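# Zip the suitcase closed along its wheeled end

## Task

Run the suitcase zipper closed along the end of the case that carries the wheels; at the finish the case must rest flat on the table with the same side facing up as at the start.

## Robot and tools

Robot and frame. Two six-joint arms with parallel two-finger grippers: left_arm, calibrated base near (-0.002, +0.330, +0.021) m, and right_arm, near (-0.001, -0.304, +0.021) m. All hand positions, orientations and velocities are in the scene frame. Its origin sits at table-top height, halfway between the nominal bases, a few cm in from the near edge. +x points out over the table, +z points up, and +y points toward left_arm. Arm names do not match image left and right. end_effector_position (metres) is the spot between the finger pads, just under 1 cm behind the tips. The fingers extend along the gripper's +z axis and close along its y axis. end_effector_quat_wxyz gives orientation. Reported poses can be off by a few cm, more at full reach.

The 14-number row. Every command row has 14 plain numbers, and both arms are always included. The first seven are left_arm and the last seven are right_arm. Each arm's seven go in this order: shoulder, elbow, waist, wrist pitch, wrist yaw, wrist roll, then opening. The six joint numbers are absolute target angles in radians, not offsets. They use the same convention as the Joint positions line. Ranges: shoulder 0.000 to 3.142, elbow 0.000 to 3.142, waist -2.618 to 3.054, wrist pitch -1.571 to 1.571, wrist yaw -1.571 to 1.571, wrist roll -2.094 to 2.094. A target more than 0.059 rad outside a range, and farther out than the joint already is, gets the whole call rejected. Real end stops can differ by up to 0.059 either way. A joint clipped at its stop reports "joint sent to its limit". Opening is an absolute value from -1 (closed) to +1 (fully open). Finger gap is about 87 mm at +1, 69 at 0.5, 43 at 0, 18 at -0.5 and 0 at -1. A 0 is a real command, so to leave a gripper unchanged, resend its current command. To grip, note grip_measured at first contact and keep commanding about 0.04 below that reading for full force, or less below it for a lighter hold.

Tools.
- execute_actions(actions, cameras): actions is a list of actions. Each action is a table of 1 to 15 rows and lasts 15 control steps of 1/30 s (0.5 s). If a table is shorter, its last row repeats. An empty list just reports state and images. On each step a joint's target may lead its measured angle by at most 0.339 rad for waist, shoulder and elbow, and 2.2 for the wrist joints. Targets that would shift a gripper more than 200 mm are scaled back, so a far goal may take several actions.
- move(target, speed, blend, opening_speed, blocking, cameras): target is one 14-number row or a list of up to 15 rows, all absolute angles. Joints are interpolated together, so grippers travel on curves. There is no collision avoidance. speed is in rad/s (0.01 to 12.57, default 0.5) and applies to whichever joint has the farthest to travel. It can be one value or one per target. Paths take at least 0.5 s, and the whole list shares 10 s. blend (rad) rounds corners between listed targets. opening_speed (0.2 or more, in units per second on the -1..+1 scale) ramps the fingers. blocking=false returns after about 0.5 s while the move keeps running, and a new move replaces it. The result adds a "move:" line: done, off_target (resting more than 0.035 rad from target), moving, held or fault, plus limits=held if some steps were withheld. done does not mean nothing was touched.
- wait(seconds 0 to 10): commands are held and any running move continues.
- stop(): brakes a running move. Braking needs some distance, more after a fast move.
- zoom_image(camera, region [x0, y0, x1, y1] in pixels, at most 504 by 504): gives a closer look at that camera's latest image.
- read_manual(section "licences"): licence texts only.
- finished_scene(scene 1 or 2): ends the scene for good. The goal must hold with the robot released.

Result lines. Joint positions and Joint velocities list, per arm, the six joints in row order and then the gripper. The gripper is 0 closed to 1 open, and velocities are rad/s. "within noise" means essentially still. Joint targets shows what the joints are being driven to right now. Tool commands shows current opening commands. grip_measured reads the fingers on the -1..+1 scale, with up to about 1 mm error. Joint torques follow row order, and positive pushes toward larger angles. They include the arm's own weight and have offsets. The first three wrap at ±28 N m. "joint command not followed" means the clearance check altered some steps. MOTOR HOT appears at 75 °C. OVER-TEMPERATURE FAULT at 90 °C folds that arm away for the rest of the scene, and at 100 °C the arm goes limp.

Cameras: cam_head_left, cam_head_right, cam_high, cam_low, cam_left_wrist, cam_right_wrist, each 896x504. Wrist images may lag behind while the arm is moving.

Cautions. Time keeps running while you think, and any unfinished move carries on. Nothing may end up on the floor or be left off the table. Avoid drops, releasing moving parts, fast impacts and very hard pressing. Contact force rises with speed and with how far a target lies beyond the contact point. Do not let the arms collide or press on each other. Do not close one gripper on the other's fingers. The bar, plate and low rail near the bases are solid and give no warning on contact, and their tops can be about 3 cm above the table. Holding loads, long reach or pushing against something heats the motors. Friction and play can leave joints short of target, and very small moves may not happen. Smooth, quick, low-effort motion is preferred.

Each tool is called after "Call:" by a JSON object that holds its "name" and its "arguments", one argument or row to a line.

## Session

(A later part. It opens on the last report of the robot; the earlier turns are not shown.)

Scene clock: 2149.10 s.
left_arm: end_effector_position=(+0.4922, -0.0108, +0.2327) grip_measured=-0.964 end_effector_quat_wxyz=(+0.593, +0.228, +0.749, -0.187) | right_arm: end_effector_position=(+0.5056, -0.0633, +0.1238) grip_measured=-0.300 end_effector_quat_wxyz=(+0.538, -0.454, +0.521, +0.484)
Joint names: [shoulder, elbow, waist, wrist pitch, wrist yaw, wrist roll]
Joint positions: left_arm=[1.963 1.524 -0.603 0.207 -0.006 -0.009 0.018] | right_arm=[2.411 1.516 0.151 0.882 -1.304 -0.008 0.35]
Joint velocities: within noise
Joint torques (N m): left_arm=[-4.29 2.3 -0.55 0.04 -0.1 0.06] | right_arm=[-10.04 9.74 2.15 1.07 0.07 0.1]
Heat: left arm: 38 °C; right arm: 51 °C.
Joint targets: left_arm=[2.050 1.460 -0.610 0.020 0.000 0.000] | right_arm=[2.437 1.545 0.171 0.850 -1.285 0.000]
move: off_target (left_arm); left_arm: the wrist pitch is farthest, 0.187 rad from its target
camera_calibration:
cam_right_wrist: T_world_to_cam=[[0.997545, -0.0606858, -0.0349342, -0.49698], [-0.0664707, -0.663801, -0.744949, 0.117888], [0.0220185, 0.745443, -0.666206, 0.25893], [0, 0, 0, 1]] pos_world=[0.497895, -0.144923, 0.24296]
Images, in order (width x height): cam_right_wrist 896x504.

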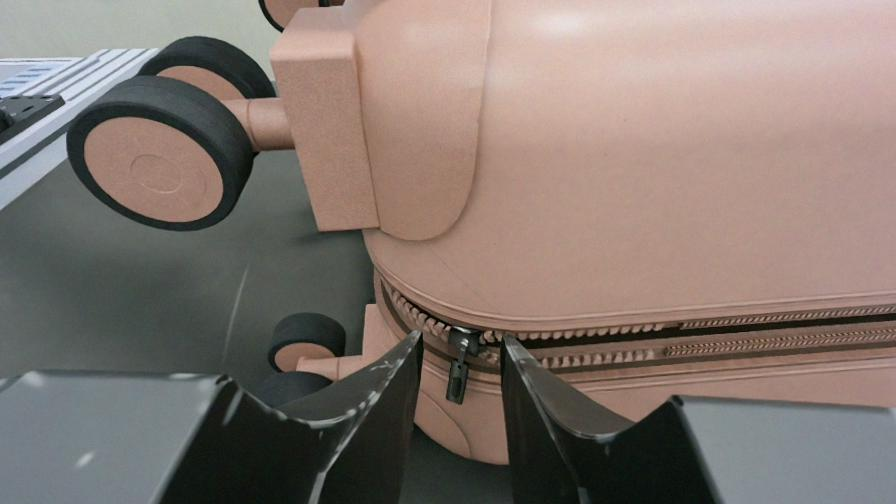

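Call:
{"name": "move", "arguments": {
  "target": [
    [2.05,1.46,-0.61,0.02,0,0,-1,2.437,1.545,0.185,0.85,-1.27,0,-0.3],
    [2.05,1.46,-0.61,0.02,0,0,-1,2.437,1.545,0.187,0.85,-1.268,0,-0.85]
  ],
  "speed": 0.1,
  "opening_speed": 0.25,
  "cameras": ["cam_right_wrist"]
}}

Call:
{"name": "zoom_image", "arguments": {
  "camera": "cam_right_wrist",
  "region": [330, 200, 630, 450]
}}

Scene clock: 2156.10 s.
left_arm: end_effector_position=(+0.4922, -0.0108, +0.2327) grip_measured=-0.964 end_effector_quat_wxyz=(+0.593, +0.228, +0.749, -0.187) | right_arm: end_effector_position=(+0.5116, -0.0598, +0.1210) grip_measured=-0.849 end_effector_quat_wxyz=(+0.543, -0.440, +0.535, +0.475)
Joint names: [shoulder, elbow, waist, wrist pitch, wrist yaw, wrist roll]
Joint positions: left_arm=[1.963 1.524 -0.603 0.207 -0.006 -0.009 0.018] | right_arm=[2.414 1.516 0.161 0.873 -1.253 -0.007 0.076]
Joint velocities: within noise
Joint torques (N m): left_arm=[-4.33 2.28 -0.62 0.02 -0.08 0.08] | right_arm=[-10.39 9.77 2.73 1.19 -0.18 0.08]
Heat: left arm: 38 °C; right arm: 50 °C.
Joint targets: left_arm=[2.050 1.460 -0.610 0.020 0.000 0.000] | right_arm=[2.437 1.545 0.186 0.850 -1.258 0.000]
move: off_target (left_arm); left_arm: the wrist pitch is farthest, 0.187 rad from its target
camera_calibration:
cam_right_wrist: T_world_to_cam=[[0.993591, -0.10129, -0.0501764, -0.501367], [-0.104985, -0.66239, -0.741767, 0.137944], [0.0418971, 0.742281, -0.668778, 0.244335], [0, 0, 0, 1]] pos_world=[0.502399, -0.140776, 0.240571]
Images, in order (width x height): cam_right_wrist 896x504.

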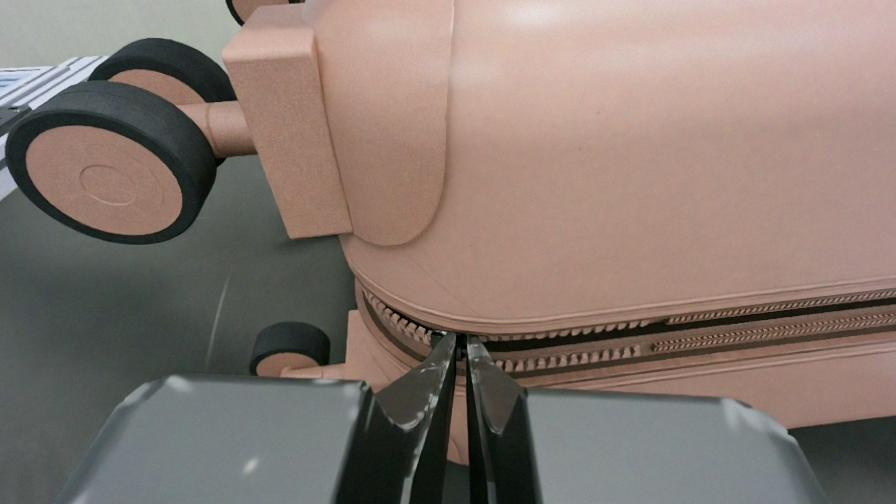

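Scaled by 1.680 from the camera's 896x504 image, which has a finer 1280x720 frame.

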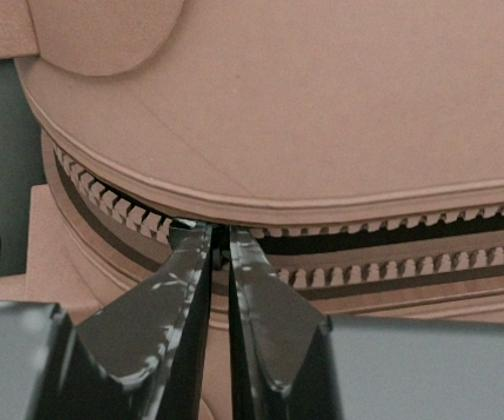

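Call:
{"name": "move", "arguments": {
  "target": [2.05,1.46,-0.61,0.02,0,0,-1,2.437,1.545,0.187,0.85,-1.262,0,-1],
  "speed": 0.1,
  "opening_speed": 0.25,
  "cameras": ["cam_right_wrist"]
}}

Call:
{"name": "zoom_image", "arguments": {
  "camera": "cam_right_wrist",
  "region": [330, 200, 630, 450]
}}

Scene clock: 2163.87 s.
left_arm: end_effector_position=(+0.4922, -0.0108, +0.2327) grip_measured=-0.964 end_effector_quat_wxyz=(+0.593, +0.228, +0.749, -0.187) | right_arm: end_effector_position=(+0.5119, -0.0599, +0.1210) grip_measured=-0.977 end_effector_quat_wxyz=(+0.543, -0.440, +0.535, +0.475)
Joint names: [shoulder, elbow, waist, wrist pitch, wrist yaw, wrist roll]
Joint positions: left_arm=[1.963 1.524 -0.603 0.207 -0.006 -0.009 0.018] | right_arm=[2.414 1.516 0.161 0.873 -1.252 -0.007 0.011]
Joint velocities: within noise
Joint torques (N m): left_arm=[-4.37 2.21 -0.75 0.05 -0.11 0.09] | right_arm=[-10.35 9.73 2.84 1.19 -0.25 0.08]
Heat: left arm: 37 °C; right arm: 49 °C.
Joint targets: left_arm=[2.050 1.460 -0.610 0.020 0.000 0.000] | right_arm=[2.437 1.545 0.187 0.850 -1.263 0.000]
move: off_target (left_arm); left_arm: the wrist pitch is farthest, 0.187 rad from its target
camera_calibration:
cam_right_wrist: T_world_to_cam=[[0.993427, -0.102842, -0.0502644, -0.501591], [-0.10609, -0.662288, -0.7417, 0.138435], [0.0429887, 0.742158, -0.668845, 0.243712], [0, 0, 0, 1]] pos_world=[0.502503, -0.140774, 0.240471]
Images, in order (width x height): cam_right_wrist 896x504.

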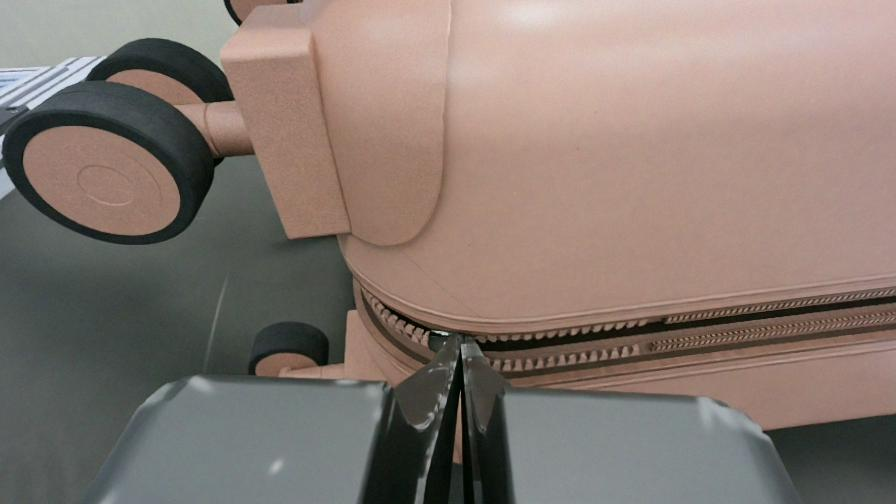

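Scaled by 1.680 from the camera's 896x504 image, which has a finer 1280x720 frame.

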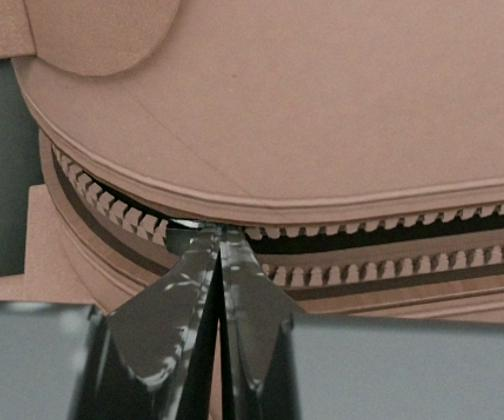

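Call:
{"name": "move", "arguments": {
  "target": [
    [2.05,1.46,-0.61,0.02,0,0,-1,2.437,1.545,0.14,0.85,-1.32,0,-0.2],
    [2.05,1.46,-0.61,0.02,0,0,-1,2.46,1.545,0.14,0.85,-1.32,0,-0.2],
    [2.05,1.46,-0.61,0.02,0,0,-1,2.46,1.545,0.21,0.85,-1.285,0,-0.2]
  ],
  "speed": 0.1,
  "cameras": ["cam_right_wrist"]
}}

Call:
{"name": "zoom_image", "arguments": {
  "camera": "cam_right_wrist",
  "region": [330, 200, 630, 450]
}}

Scene clock: 2172.47 s.
left_arm: end_effector_position=(+0.4922, -0.0108, +0.2327) grip_measured=-0.964 end_effector_quat_wxyz=(+0.593, +0.228, +0.749, -0.187) | right_arm: end_effector_position=(+0.5022, -0.0566, +0.1119) grip_measured=-0.200 end_effector_quat_wxyz=(+0.525, -0.450, +0.528, +0.493)
Joint names: [shoulder, elbow, waist, wrist pitch, wrist yaw, wrist roll]
Joint positions: left_arm=[1.963 1.524 -0.603 0.207 -0.006 -0.009 0.018] | right_arm=[2.434 1.519 0.164 0.871 -1.303 -0.005 0.4]
Joint velocities: within noise
Joint torques (N m): left_arm=[-4.37 2.22 -0.69 0.04 -0.1 0.09] | right_arm=[-10.07 9.4 4.72 1.18 0.01 0.06]
Heat: left arm: 37 °C; right arm: 48 °C.
Joint targets: left_arm=[2.050 1.460 -0.610 0.020 0.000 0.000] | right_arm=[2.461 1.545 0.211 0.850 -1.288 0.000]
move: off_target (left_arm, right_arm); left_arm: the wrist pitch is farthest, 0.187 rad from its target; right_arm: the waist is farthest, 0.046 rad from its target
camera_calibration:
cam_right_wrist: T_world_to_cam=[[0.996553, -0.0484953, -0.0673062, -0.488741], [-0.0824587, -0.667887, -0.739681, 0.120487], [-0.00908195, 0.742681, -0.669584, 0.261899], [0, 0, 0, 1]] pos_world=[0.49937, -0.137737, 0.231589]
Images, in order (width x height): cam_right_wrist 896x504.

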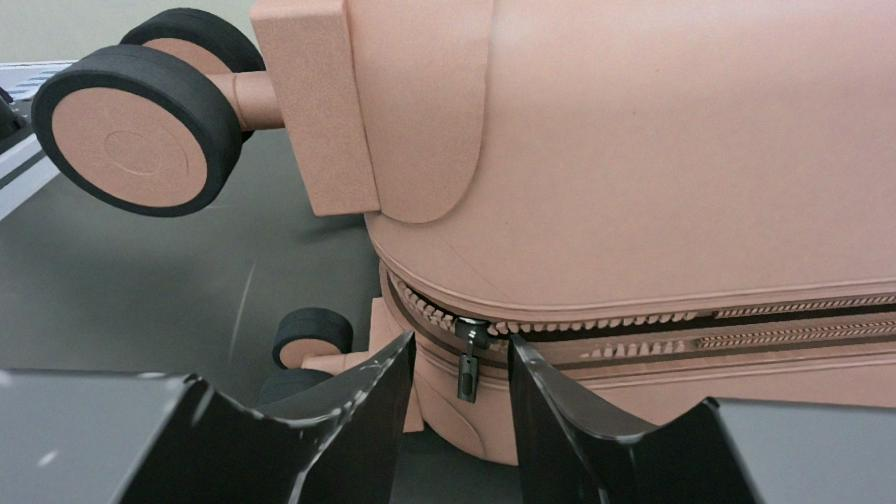

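Scaled by 1.680 from the camera's 896x504 image, which has a finer 1280x720 frame.

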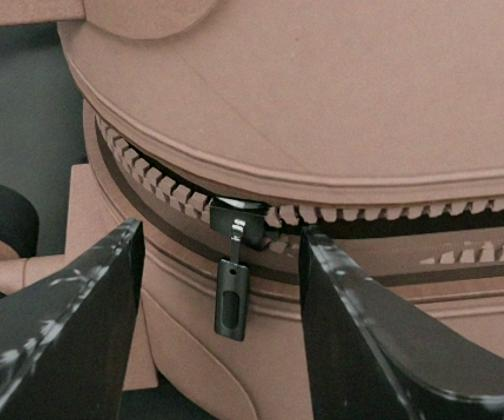

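Call:
{"name": "move", "arguments": {
  "target": [2.05,1.46,-0.61,0.02,0,0,-1,2.46,1.545,0.215,0.85,-1.288,0,-1],
  "speed": 0.1,
  "opening_speed": 0.25,
  "cameras": ["cam_right_wrist"]
}}

Call:
{"name": "zoom_image", "arguments": {
  "camera": "cam_right_wrist",
  "region": [330, 200, 630, 450]
}}

Scene clock: 2181.67 s.
left_arm: end_effector_position=(+0.4922, -0.0108, +0.2327) grip_measured=-0.964 end_effector_quat_wxyz=(+0.593, +0.228, +0.749, -0.187) | right_arm: end_effector_position=(+0.5087, -0.0567, +0.1116) grip_measured=-0.723 end_effector_quat_wxyz=(+0.534, -0.440, +0.537, +0.483)
Joint names: [shoulder, elbow, waist, wrist pitch, wrist yaw, wrist roll]
Joint positions: left_arm=[1.963 1.524 -0.603 0.207 -0.006 -0.009 0.018] | right_arm=[2.434 1.519 0.165 0.871 -1.263 -0.005 0.139]
Joint velocities: within noise
Joint torques (N m): left_arm=[-4.4 2.3 -0.66 0.04 -0.09 0.07] | right_arm=[-10.14 9.4 4.97 1.2 -0.36 0.06]
Heat: left arm: 36 °C; right arm: 50 °C.
Joint targets: left_arm=[2.050 1.460 -0.610 0.020 0.000 0.000] | right_arm=[2.460 1.545 0.215 0.850 -1.284 0.000]
move: off_target (left_arm, right_arm); left_arm: the wrist pitch is farthest, 0.187 rad from its target; right_arm: the waist is farthest, 0.050 rad from its target
camera_calibration:
cam_right_wrist: T_world_to_cam=[[0.99385, -0.0867053, -0.0688769, -0.495856], [-0.109233, -0.665622, -0.738251, 0.134244], [0.0181643, 0.741235, -0.671, 0.248038], [0, 0, 0, 1]] pos_world=[0.502965, -0.137492, 0.231387]
Images, in order (width x height): cam_right_wrist 896x504.

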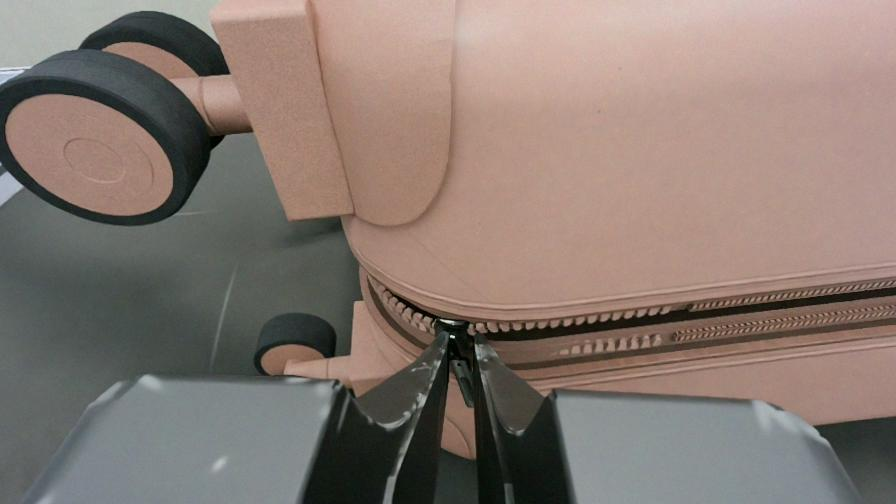

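Scaled by 1.680 from the camera's 896x504 image, which has a finer 1280x720 frame.

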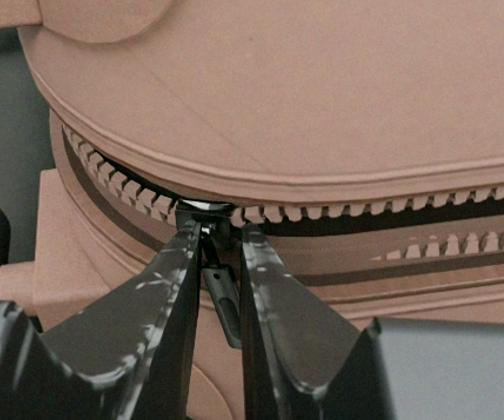

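Call:
{"name": "move", "arguments": {
  "target": [2.05,1.46,-0.61,0.02,0,0,-1,2.51,1.645,0.205,0.80,-1.25,0,-1],
  "speed": 0.1,
  "cameras": ["cam_right_wrist","cam_left_wrist"]
}}

Call:
{"name": "zoom_image", "arguments": {
  "camera": "cam_right_wrist",
  "region": [330, 200, 630, 450]
}}

Scene clock: 2189.07 s.
left_arm: end_effector_position=(+0.4923, -0.0107, +0.2327) grip_measured=-0.964 end_effector_quat_wxyz=(+0.593, +0.229, +0.749, -0.186) | right_arm: end_effector_position=(+0.5114, -0.0549, +0.1124) grip_measured=-0.723 end_effector_quat_wxyz=(+0.517, -0.452, +0.526, +0.502)
Joint names: [shoulder, elbow, waist, wrist pitch, wrist yaw, wrist roll]
Joint positions: left_arm=[1.963 1.524 -0.603 0.207 -0.006 -0.006 0.018] | right_arm=[2.474 1.602 0.162 0.827 -1.324 0.007 0.139]
Joint velocities: within noise
Joint torques (N m): left_arm=[-4.34 2.19 -0.65 0.07 -0.09 0.11] | right_arm=[-9.7 11.23 4.3 1.12 0.52 -0.06]
Heat: left arm: 36 °C; right arm: 51 °C.
Joint targets: left_arm=[2.050 1.460 -0.610 0.020 0.000 0.003] | right_arm=[2.509 1.645 0.205 0.800 -1.261 0.001]
move: off_target (left_arm, right_arm); left_arm: the wrist pitch is farthest, 0.187 rad from its target; right_arm: the wrist yaw is farthest, 0.074 rad from its target
camera_calibration:
cam_left_wrist: T_world_to_cam=[[-0.581217, -0.813406, -0.0235988, 0.285409], [-0.679598, 0.501148, -0.535721, 0.498166], [0.447585, -0.295333, -0.844065, 0.110517], [0, 0, 0, 1]] pos_world=[0.454972, 0.0151382, 0.366896]
cam_right_wrist: T_world_to_cam=[[0.99638, -0.0280442, -0.0802499, -0.495084], [-0.0784035, -0.668008, -0.740012, 0.120646], [-0.0328545, 0.743625, -0.667789, 0.273083], [0, 0, 0, 1]] pos_world=[0.511723, -0.136363, 0.231911]
Images, in order (width x height): cam_left_wrist 896x504, cam_right_wrist 896x504.

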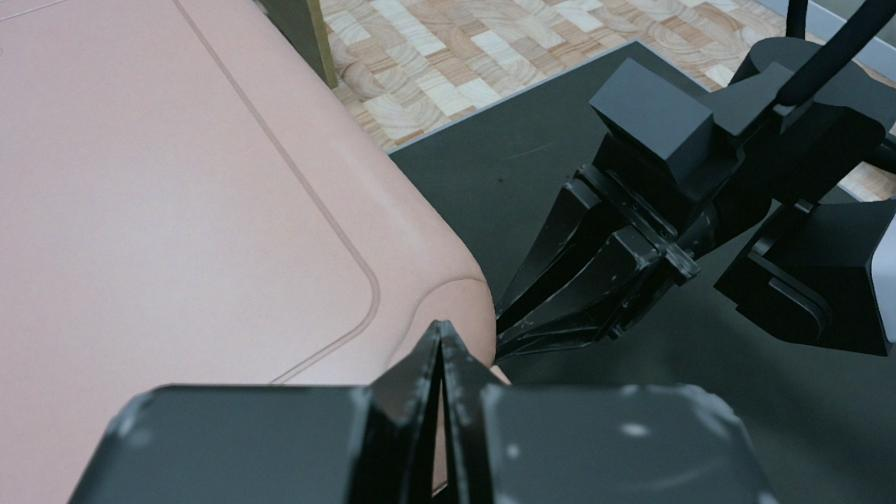

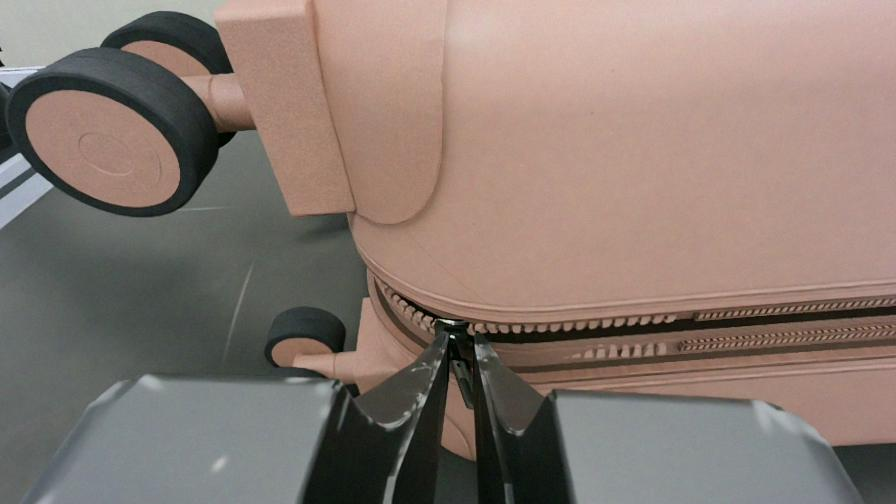

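Scaled by 1.680 from the camera's 896x504 image, which has a finer 1280x720 frame.

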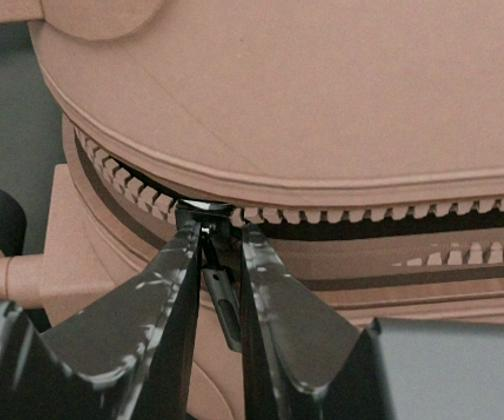

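Call:
{"name": "move", "arguments": {
  "target": [2.05,1.46,-0.61,0.02,0,0,-1,2.51,1.66,0.19,0.80,-1.10,0,-1],
  "speed": 0.1,
  "cameras": ["cam_right_wrist"]
}}

Call:
{"name": "zoom_image", "arguments": {
  "camera": "cam_right_wrist",
  "region": [330, 200, 630, 450]
}}

Scene clock: 2195.33 s.
left_arm: end_effector_position=(+0.4859, -0.0173, +0.2213) grip_measured=-0.964 end_effector_quat_wxyz=(+0.579, +0.235, +0.756, -0.194) | right_arm: end_effector_position=(+0.5210, -0.0526, +0.1122) grip_measured=-0.723 end_effector_quat_wxyz=(+0.526, -0.437, +0.540, +0.490)
Joint names: [shoulder, elbow, waist, wrist pitch, wrist yaw, wrist roll]
Joint positions: left_arm=[1.972 1.516 -0.614 0.196 0.006 -0.017 0.018] | right_arm=[2.479 1.612 0.168 0.819 -1.267 0.013 0.139]
Joint velocities: within noise
Joint torques (N m): left_arm=[-5.19 2.95 -0.35 0.14 -0.11 0.04] | right_arm=[-10.03 11.63 2.33 1.23 1.59 -0.14]
Heat: left arm: 36 °C; right arm: 50 °C.
Joint targets: left_arm=[2.051 1.460 -0.616 0.020 0.009 -0.011] | right_arm=[2.510 1.659 0.189 0.800 -1.099 0.000]
move: off_target (left_arm, right_arm); left_arm: the wrist pitch is farthest, 0.176 rad from its target; right_arm: the wrist yaw is farthest, 0.167 rad from its target
camera_calibration:
cam_right_wrist: T_world_to_cam=[[0.992892, -0.0781118, -0.0898003, -0.504381], [-0.119001, -0.664811, -0.737472, 0.143841], [-0.00209501, 0.742916, -0.669381, 0.255656], [0, 0, 0, 1]] pos_world=[0.518448, -0.133702, 0.231917]
Images, in order (width x height): cam_right_wrist 896x504.

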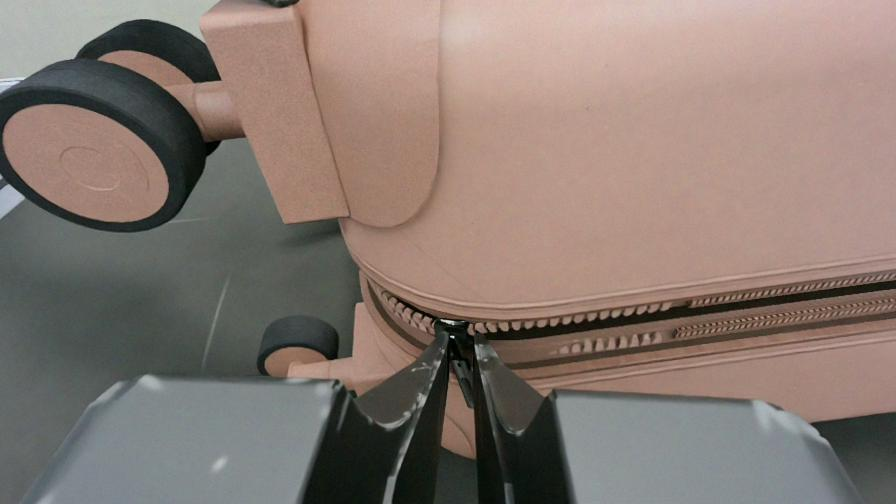

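Scaled by 1.680 from the camera's 896x504 image, which has a finer 1280x720 frame.

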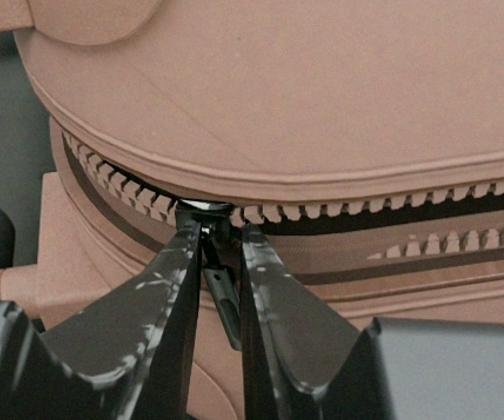

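Call:
{"name": "move", "arguments": {
  "target": [
    [1.95,1.87,-0.6,-0.2,0,0,-1,2.48,1.61,0.16,0.82,-1.26,0,-0.2],
    [1.95,1.87,-0.6,-0.2,0,0,-1,2.44,1.60,-0.10,0.85,-1.45,0,-0.2],
    [1.85,2.0,-0.45,-1.0,0,-1.5,0.6,1.80,1.8,-0.10,0.2,-0.6,0.5,0.6],
    [1.93,1.98,-0.36,-1.28,0,-2.07,0.6,1.90,2.0,0.45,-1.2,0,2.07,0.6]
  ],
  "speed": [0.4,0.4,0.8,0.8]
}}

Scene clock: 2237.80 s.
left_arm: end_effector_position=(+0.4104, +0.1346, +0.2364) grip_measured=+0.600 end_effector_quat_wxyz=(-0.064, +0.729, -0.658, +0.177) | right_arm: end_effector_position=(+0.4122, -0.0785, +0.2701) grip_measured=+0.600 end_effector_quat_wxyz=(+0.052, +0.700, +0.666, +0.253)
Joint names: [shoulder, elbow, waist, wrist pitch, wrist yaw, wrist roll]
Joint positions: left_arm=[1.903 1.969 -0.358 -1.26 0.006 -2.034 0.8] | right_arm=[1.876 1.97 0.444 -1.163 -0.017 2.052 0.8]
Joint velocities: within noise
Joint torques (N m): left_arm=[-7.91 7.01 0.36 0.58 -0.29 -0.3] | right_arm=[-6.67 10.39 1.01 0.72 0.09 0.17]
Heat: left arm: 41 °C; right arm: 52 °C.
Joint targets: left_arm=[1.931 1.980 -0.353 -1.292 0.000 -2.059] | right_arm=[1.900 2.000 0.451 -1.201 0.000 2.069]
move: off_target (left_arm, right_arm); target 3's new numbers were sent with right_arm's wrist pitch 0.042 rad from that target; left_arm: the wrist roll is farthest, 0.036 rad from its target; right_arm: the wrist pitch is farthest, 0.037 rad from its target
camera_calibration:
cam_left_wrist: T_world_to_cam=[[0.933519, 0.0932135, 0.346198, -0.474931], [-0.222306, -0.607091, 0.762903, 0.0261401], [0.281287, -0.789146, -0.546009, 0.257407], [0, 0, 0, 1]] pos_world=[0.376763, 0.263271, 0.285025]
cam_right_wrist: T_world_to_cam=[[-0.878933, 0.144933, -0.454391, 0.503379], [-0.330596, 0.501573, 0.799457, -0.0062456], [0.343778, 0.852889, -0.392934, 0.171718], [0, 0, 0, 1]] pos_world=[0.381339, -0.21628, 0.301198]

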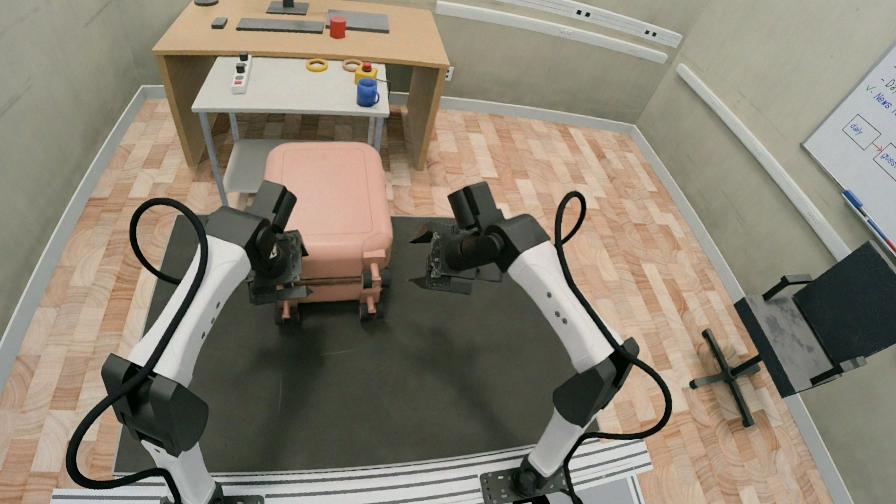

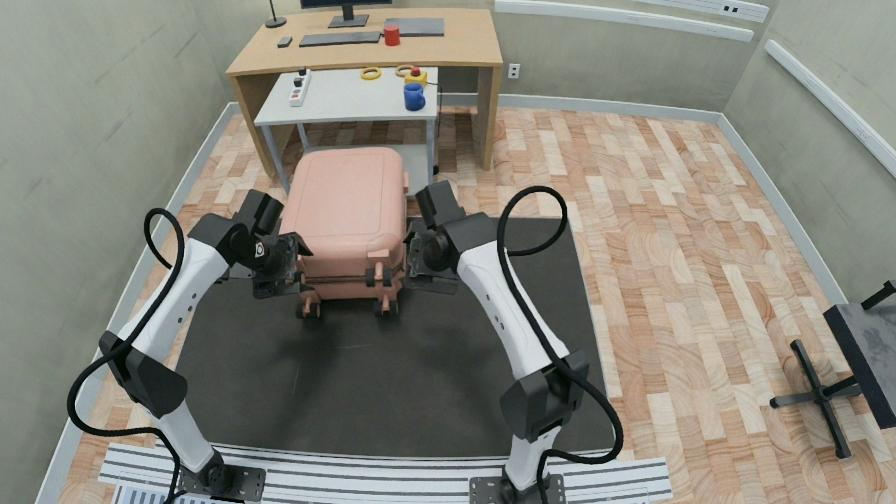

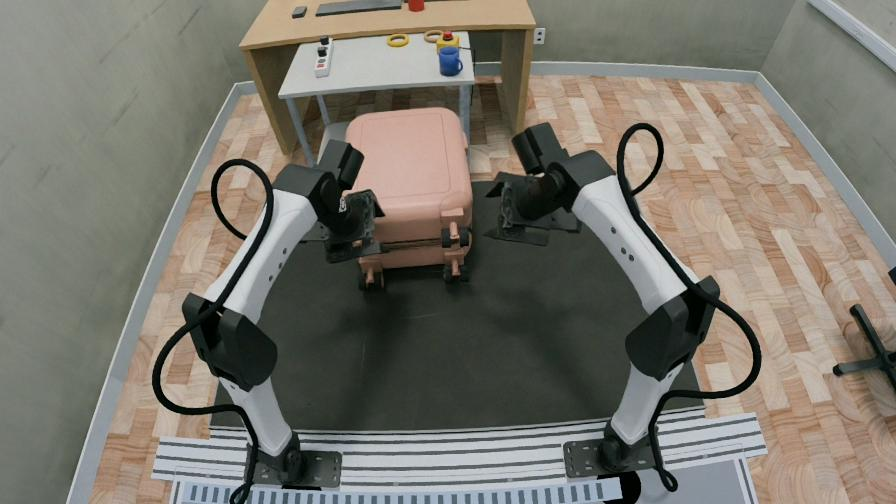

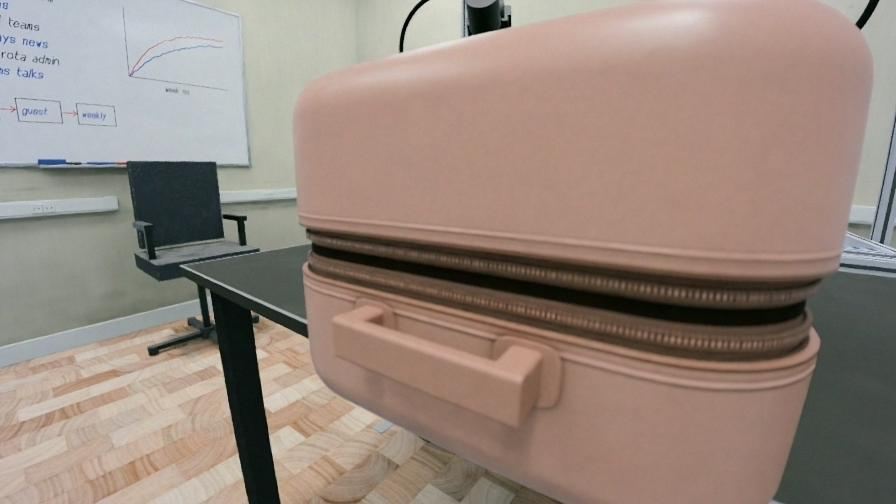

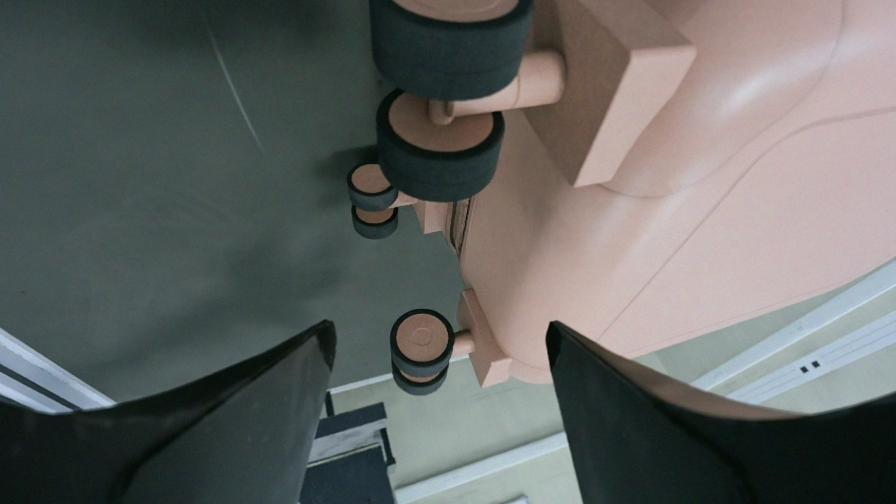

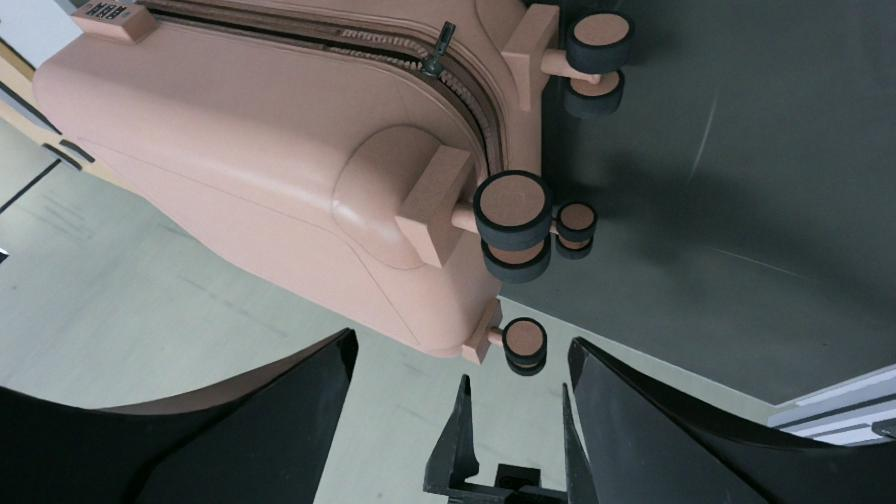

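Call:
{"name": "move", "arguments": {
  "target": [1.965,1.855,-0.30,-1.12,0,-2.07,0.6,2.157,2.105,0.56,-1.03,0,2.07,0.6],
  "speed": 0.5,
  "cameras": ["cam_left_wrist","cam_right_wrist"]
}}

Scene clock: 2255.47 s.
left_arm: end_effector_position=(+0.4285, +0.1466, +0.2001) grip_measured=+0.600 end_effector_quat_wxyz=(-0.062, +0.746, -0.642, +0.167) | right_arm: end_effector_position=(+0.4360, -0.0016, +0.2029) grip_measured=+0.600 end_effector_quat_wxyz=(+0.036, +0.668, +0.705, +0.234)
Joint names: [shoulder, elbow, waist, wrist pitch, wrist yaw, wrist roll]
Joint positions: left_arm=[1.937 1.875 -0.319 -1.154 0.008 -2.043 0.8] | right_arm=[2.131 2.076 0.552 -1.063 -0.013 2.055 0.8]
Joint velocities: within noise
Joint torques (N m): left_arm=[-8.36 4.55 0.31 1.16 -0.28 -0.34] | right_arm=[-8.62 10.52 1.07 1.33 0.06 0.15]
Heat: left arm: 39 °C; right arm: 47 °C.
Joint targets: left_arm=[1.964 1.854 -0.314 -1.120 0.000 -2.070] | right_arm=[2.158 2.105 0.559 -1.029 0.000 2.070]
move: done
camera_calibration:
cam_left_wrist: T_world_to_cam=[[0.935631, 0.135617, 0.325887, -0.483527], [-0.177044, -0.618415, 0.765649, 0.0469845], [0.305368, -0.774061, -0.554598, 0.231185], [0, 0, 0, 1]] pos_world=[0.390125, 0.273581, 0.249816]
cam_right_wrist: T_world_to_cam=[[-0.904821, 0.040472, -0.423864, 0.487584], [-0.352852, 0.485893, 0.799627, 0.0265229], [0.238315, 0.873081, -0.425365, 0.124222], [0, 0, 0, 1]] pos_world=[0.420931, -0.141077, 0.238301]
Images, in order (width x height): cam_left_wrist 896x504, cam_right_wrist 896x504.

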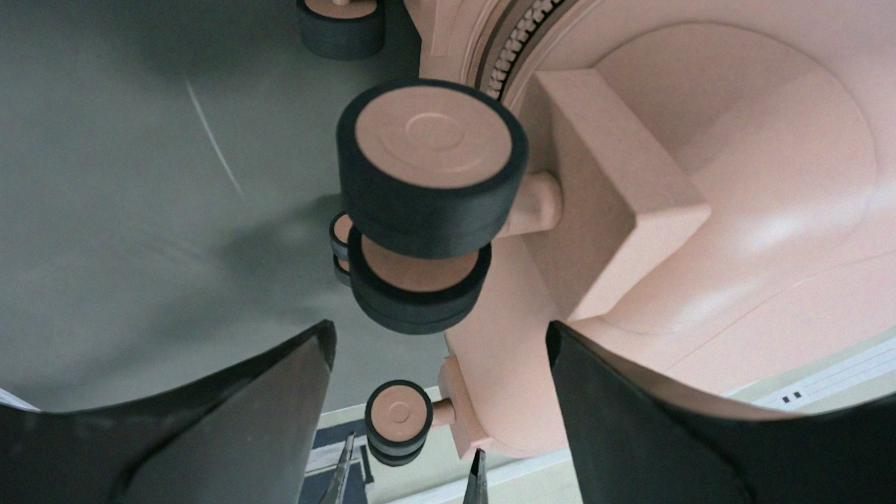

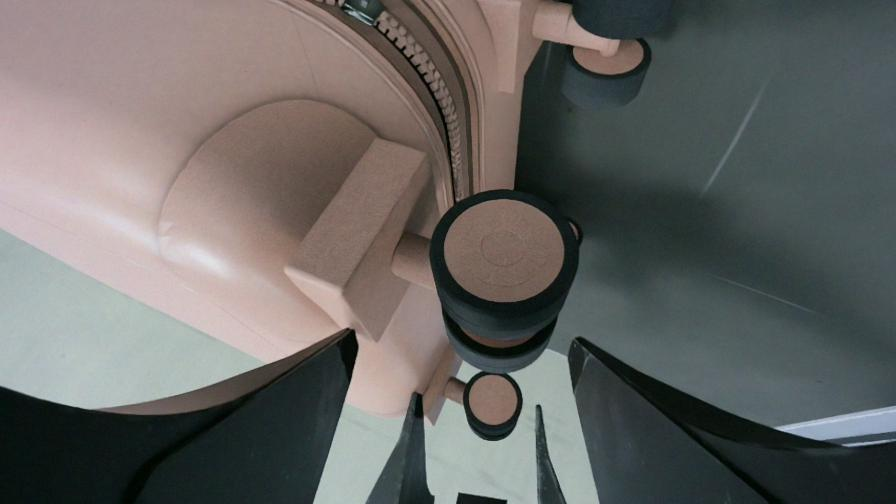

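Call:
{"name": "move", "arguments": {
  "target": [
    [1.95,1.855,-0.272,-1.12,0,-2.07,0.6,2.175,2.105,0.59,-1.03,0,2.07,0.6],
    [1.88,1.615,-0.272,-0.91,0,-2.07,0.6,2.19,1.90,0.59,-0.83,0,2.07,0.6]
  ],
  "speed": 0.25,
  "cameras": ["cam_left_wrist","cam_right_wrist"]
}}

Scene clock: 2267.90 s.
left_arm: end_effector_position=(+0.4322, +0.1521, +0.1944) grip_measured=+0.600 end_effector_quat_wxyz=(-0.072, +0.743, -0.628, +0.220) | right_arm: end_effector_position=(+0.4362, +0.0467, +0.1826) grip_measured=+0.600 end_effector_quat_wxyz=(+0.028, +0.630, +0.720, +0.290)
Joint names: [shoulder, elbow, waist, wrist pitch, wrist yaw, wrist roll]
Joint positions: left_arm=[1.834 1.662 -0.295 -0.936 0.037 -2.043 0.8] | right_arm=[2.144 1.944 0.613 -0.81 -0.045 2.046 0.8]
Joint velocities: within noise
Joint torques (N m): left_arm=[-6.08 2.95 1.7 1.26 -0.52 -0.32] | right_arm=[-7.53 3.59 -0.51 1 0.37 0.12]
Heat: left arm: 39 °C; right arm: 47 °C.
Joint targets: left_arm=[1.879 1.616 -0.271 -0.909 0.000 -2.070] | right_arm=[2.188 1.900 0.603 -0.830 -0.001 2.060]
move: off_target (left_arm, right_arm); left_arm: the elbow is farthest, 0.047 rad from its target; right_arm: the shoulder is farthest, 0.046 rad from its target
camera_calibration:
cam_left_wrist: T_world_to_cam=[[0.899271, 0.169066, 0.403396, -0.490288], [-0.241951, -0.576042, 0.780792, 0.0740198], [0.364378, -0.799745, -0.477112, 0.194484], [0, 0, 0, 1]] pos_world=[0.387945, 0.281067, 0.232777]
cam_right_wrist: T_world_to_cam=[[-0.869161, 0.005199, -0.494501, 0.476199], [-0.453572, 0.390071, 0.801322, 0.0673661], [0.197057, 0.92077, -0.336676, 0.0729094], [0, 0, 0, 1]] pos_world=[0.430082, -0.0958861, 0.206046]
Images, in order (width x height): cam_left_wrist 896x504, cam_right_wrist 896x504.

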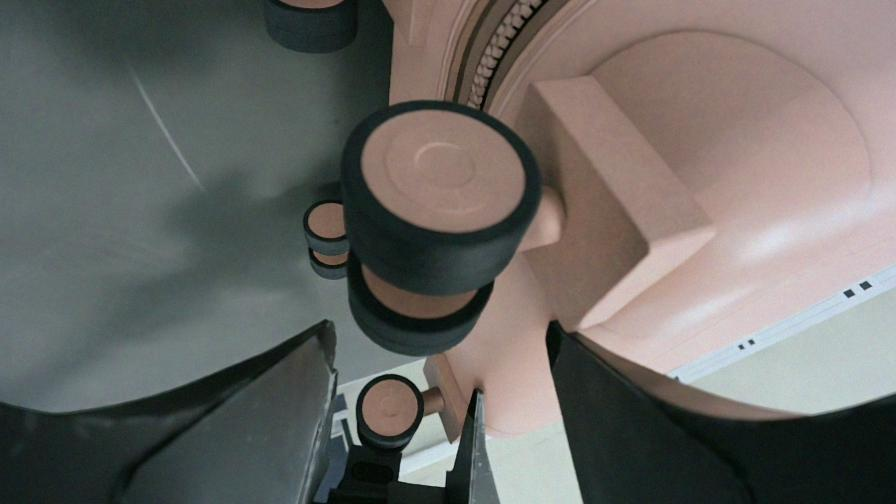

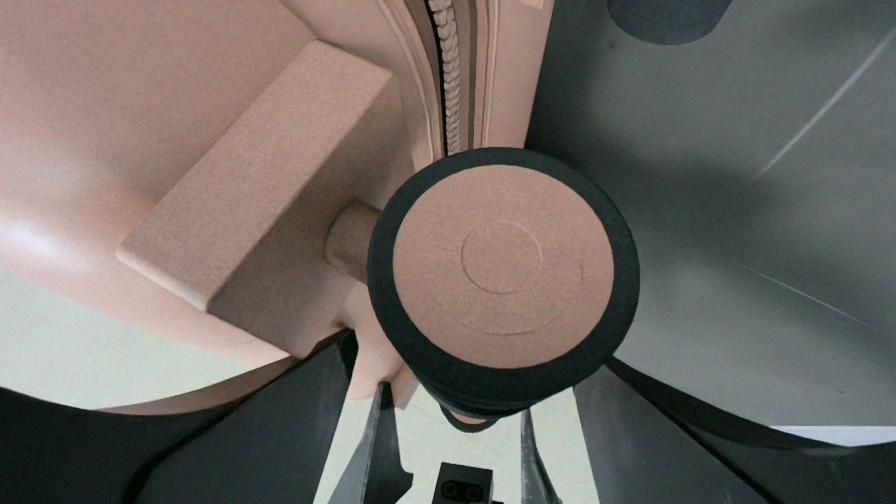

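Call:
{"name": "move", "arguments": {
  "target": [
    [1.80,1.75,-0.31,-1.0,0,-2.07,0.5,2.07,1.99,0.585,-0.93,0,2.07,0.5],
    [1.85,1.57,-0.31,-0.90,0,-2.07,0.5,2.095,1.84,0.59,-0.81,0,2.07,0.5]
  ],
  "speed": 0.2,
  "cameras": ["cam_left_wrist","cam_right_wrist"]
}}

Scene clock: 2280.67 s.
left_arm: end_effector_position=(+0.4205, +0.1547, +0.1677) grip_measured=+0.500 end_effector_quat_wxyz=(-0.064, +0.748, -0.632, +0.191) | right_arm: end_effector_position=(+0.4419, +0.0286, +0.1927) grip_measured=+0.500 end_effector_quat_wxyz=(+0.041, +0.640, +0.704, +0.303)
Joint names: [shoulder, elbow, waist, wrist pitch, wrist yaw, wrist roll]
Joint positions: left_arm=[1.836 1.588 -0.301 -0.921 0.026 -2.046 0.75] | right_arm=[2.085 1.876 0.586 -0.769 -0.032 2.052 0.75]
Joint velocities: within noise
Joint torques (N m): left_arm=[-8.61 5.05 0.14 1.08 -0.46 -0.29] | right_arm=[-10.03 4.42 0.69 0.85 0.26 0.17]
Heat: left arm: 39 °C; right arm: 46 °C.
Joint targets: left_arm=[1.852 1.569 -0.299 -0.900 -0.001 -2.071] | right_arm=[2.095 1.840 0.589 -0.810 0.001 2.070]
move: off_target (right_arm); right_arm: the wrist pitch is farthest, 0.041 rad from its target
camera_calibration:
cam_left_wrist: T_world_to_cam=[[0.919953, 0.160071, 0.35786, -0.469164], [-0.19875, -0.596396, 0.777695, 0.078993], [0.337913, -0.786568, -0.516842, 0.203807], [0, 0, 0, 1]] pos_world=[0.37844, 0.282518, 0.211799]
cam_right_wrist: T_world_to_cam=[[-0.853052, 0.0469813, -0.519707, 0.482756], [-0.461059, 0.398578, 0.792818, 0.0736119], [0.244391, 0.91593, -0.318346, 0.0675214], [0, 0, 0, 1]] pos_world=[0.429253, -0.113865, 0.214026]
Images, in order (width x height): cam_left_wrist 896x504, cam_right_wrist 896x504.

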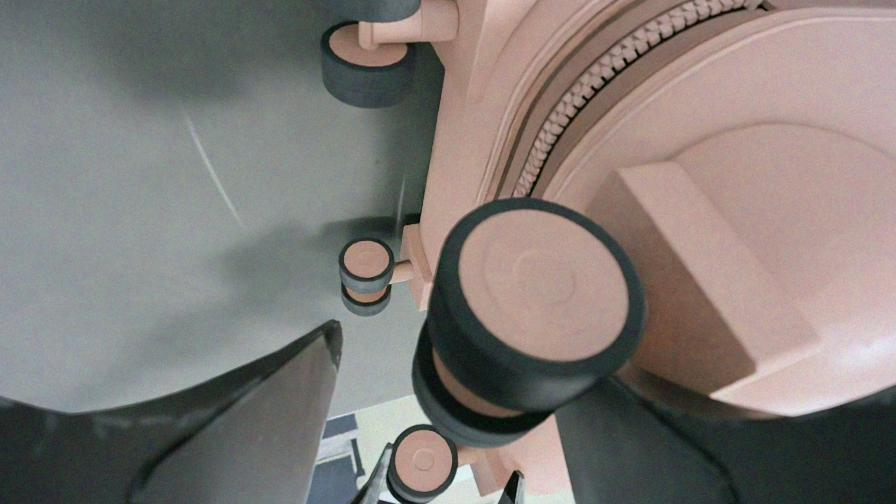

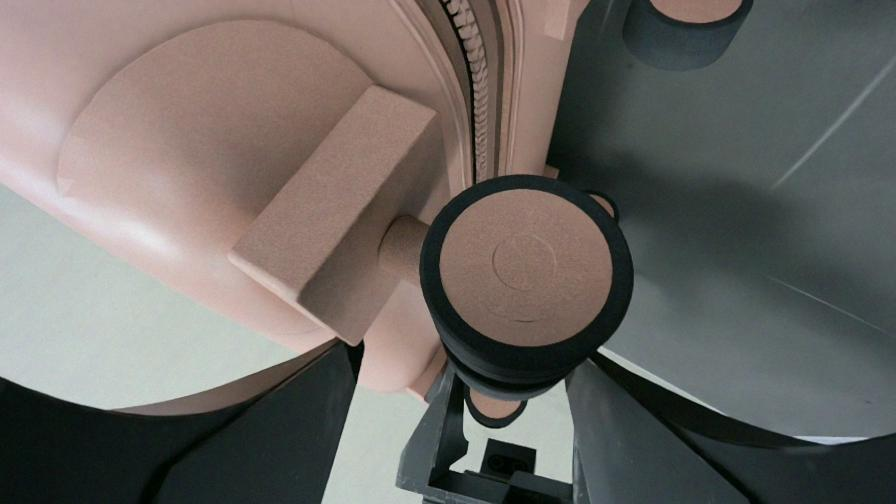

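Call:
{"name": "move", "arguments": {
  "target": [
    [1.85,1.57,-0.31,-0.90,0,-2.07,-0.6,2.08,1.90,0.61,-0.95,0,2.07,0.5],
    [1.85,1.57,-0.31,-0.90,0,-2.07,-0.6,2.11,1.78,0.612,-0.86,0,2.07,0.5]
  ],
  "speed": 0.2,
  "opening_speed": 0.5,
  "cameras": ["cam_left_wrist","cam_right_wrist"]
}}

Scene clock: 2293.60 s.
left_arm: end_effector_position=(+0.4324, +0.1569, +0.1722) grip_measured=-0.099 end_effector_quat_wxyz=(-0.085, +0.751, -0.622, +0.206) | right_arm: end_effector_position=(+0.4235, +0.0234, +0.1640) grip_measured=+0.500 end_effector_quat_wxyz=(+0.035, +0.648, +0.716, +0.259)
Joint names: [shoulder, elbow, waist, wrist pitch, wrist yaw, wrist roll]
Joint positions: left_arm=[1.836 1.588 -0.301 -0.876 -0.005 -2.06 0.45] | right_arm=[2.085 1.819 0.599 -0.806 -0.016 2.056 0.75]
Joint velocities: within noise
Joint torques (N m): left_arm=[-8.79 5.12 -0.85 0.75 -0.26 -0.21] | right_arm=[-8.59 3.95 0.92 0.57 0.08 0.13]
Heat: left arm: 39 °C; right arm: 48 °C.
Joint targets: left_arm=[1.850 1.570 -0.310 -0.900 -0.009 -2.079] | right_arm=[2.110 1.779 0.605 -0.859 0.000 2.071]
move: off_target (right_arm); right_arm: the wrist pitch is farthest, 0.054 rad from its target
camera_calibration:
cam_left_wrist: T_world_to_cam=[[0.897024, 0.180187, 0.403585, -0.483109], [-0.22104, -0.60784, 0.762674, 0.0931963], [0.382739, -0.773345, -0.505419, 0.180442], [0, 0, 0, 1]] pos_world=[0.384898, 0.283242, 0.215096]
cam_right_wrist: T_world_to_cam=[[-0.888109, 0.0123499, -0.459466, 0.458203], [-0.406447, 0.445674, 0.797606, 0.0649675], [0.214623, 0.89511, -0.390788, 0.092637], [0, 0, 0, 1]] pos_world=[0.413458, -0.117533, 0.194912]
Images, in order (width x height): cam_left_wrist 896x504, cam_right_wrist 896x504.

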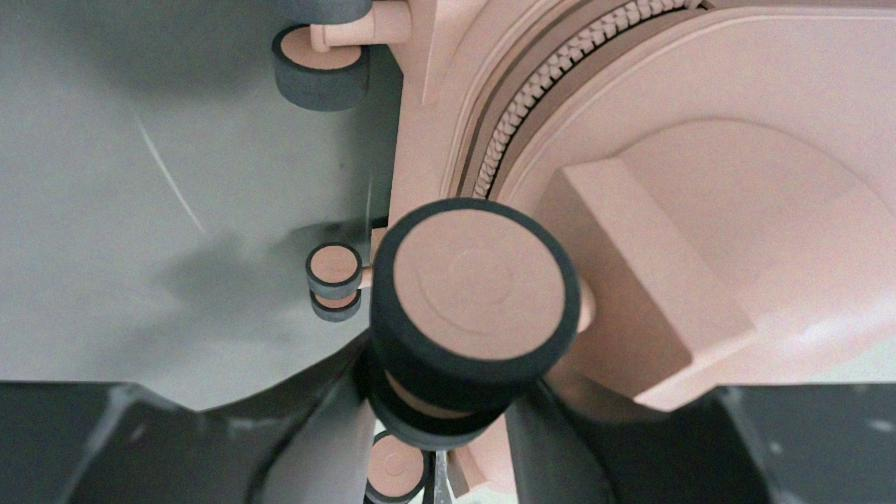

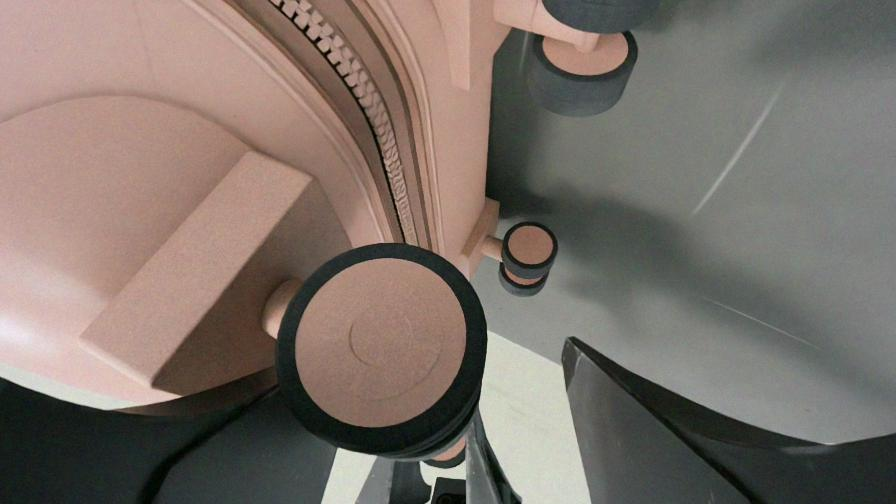

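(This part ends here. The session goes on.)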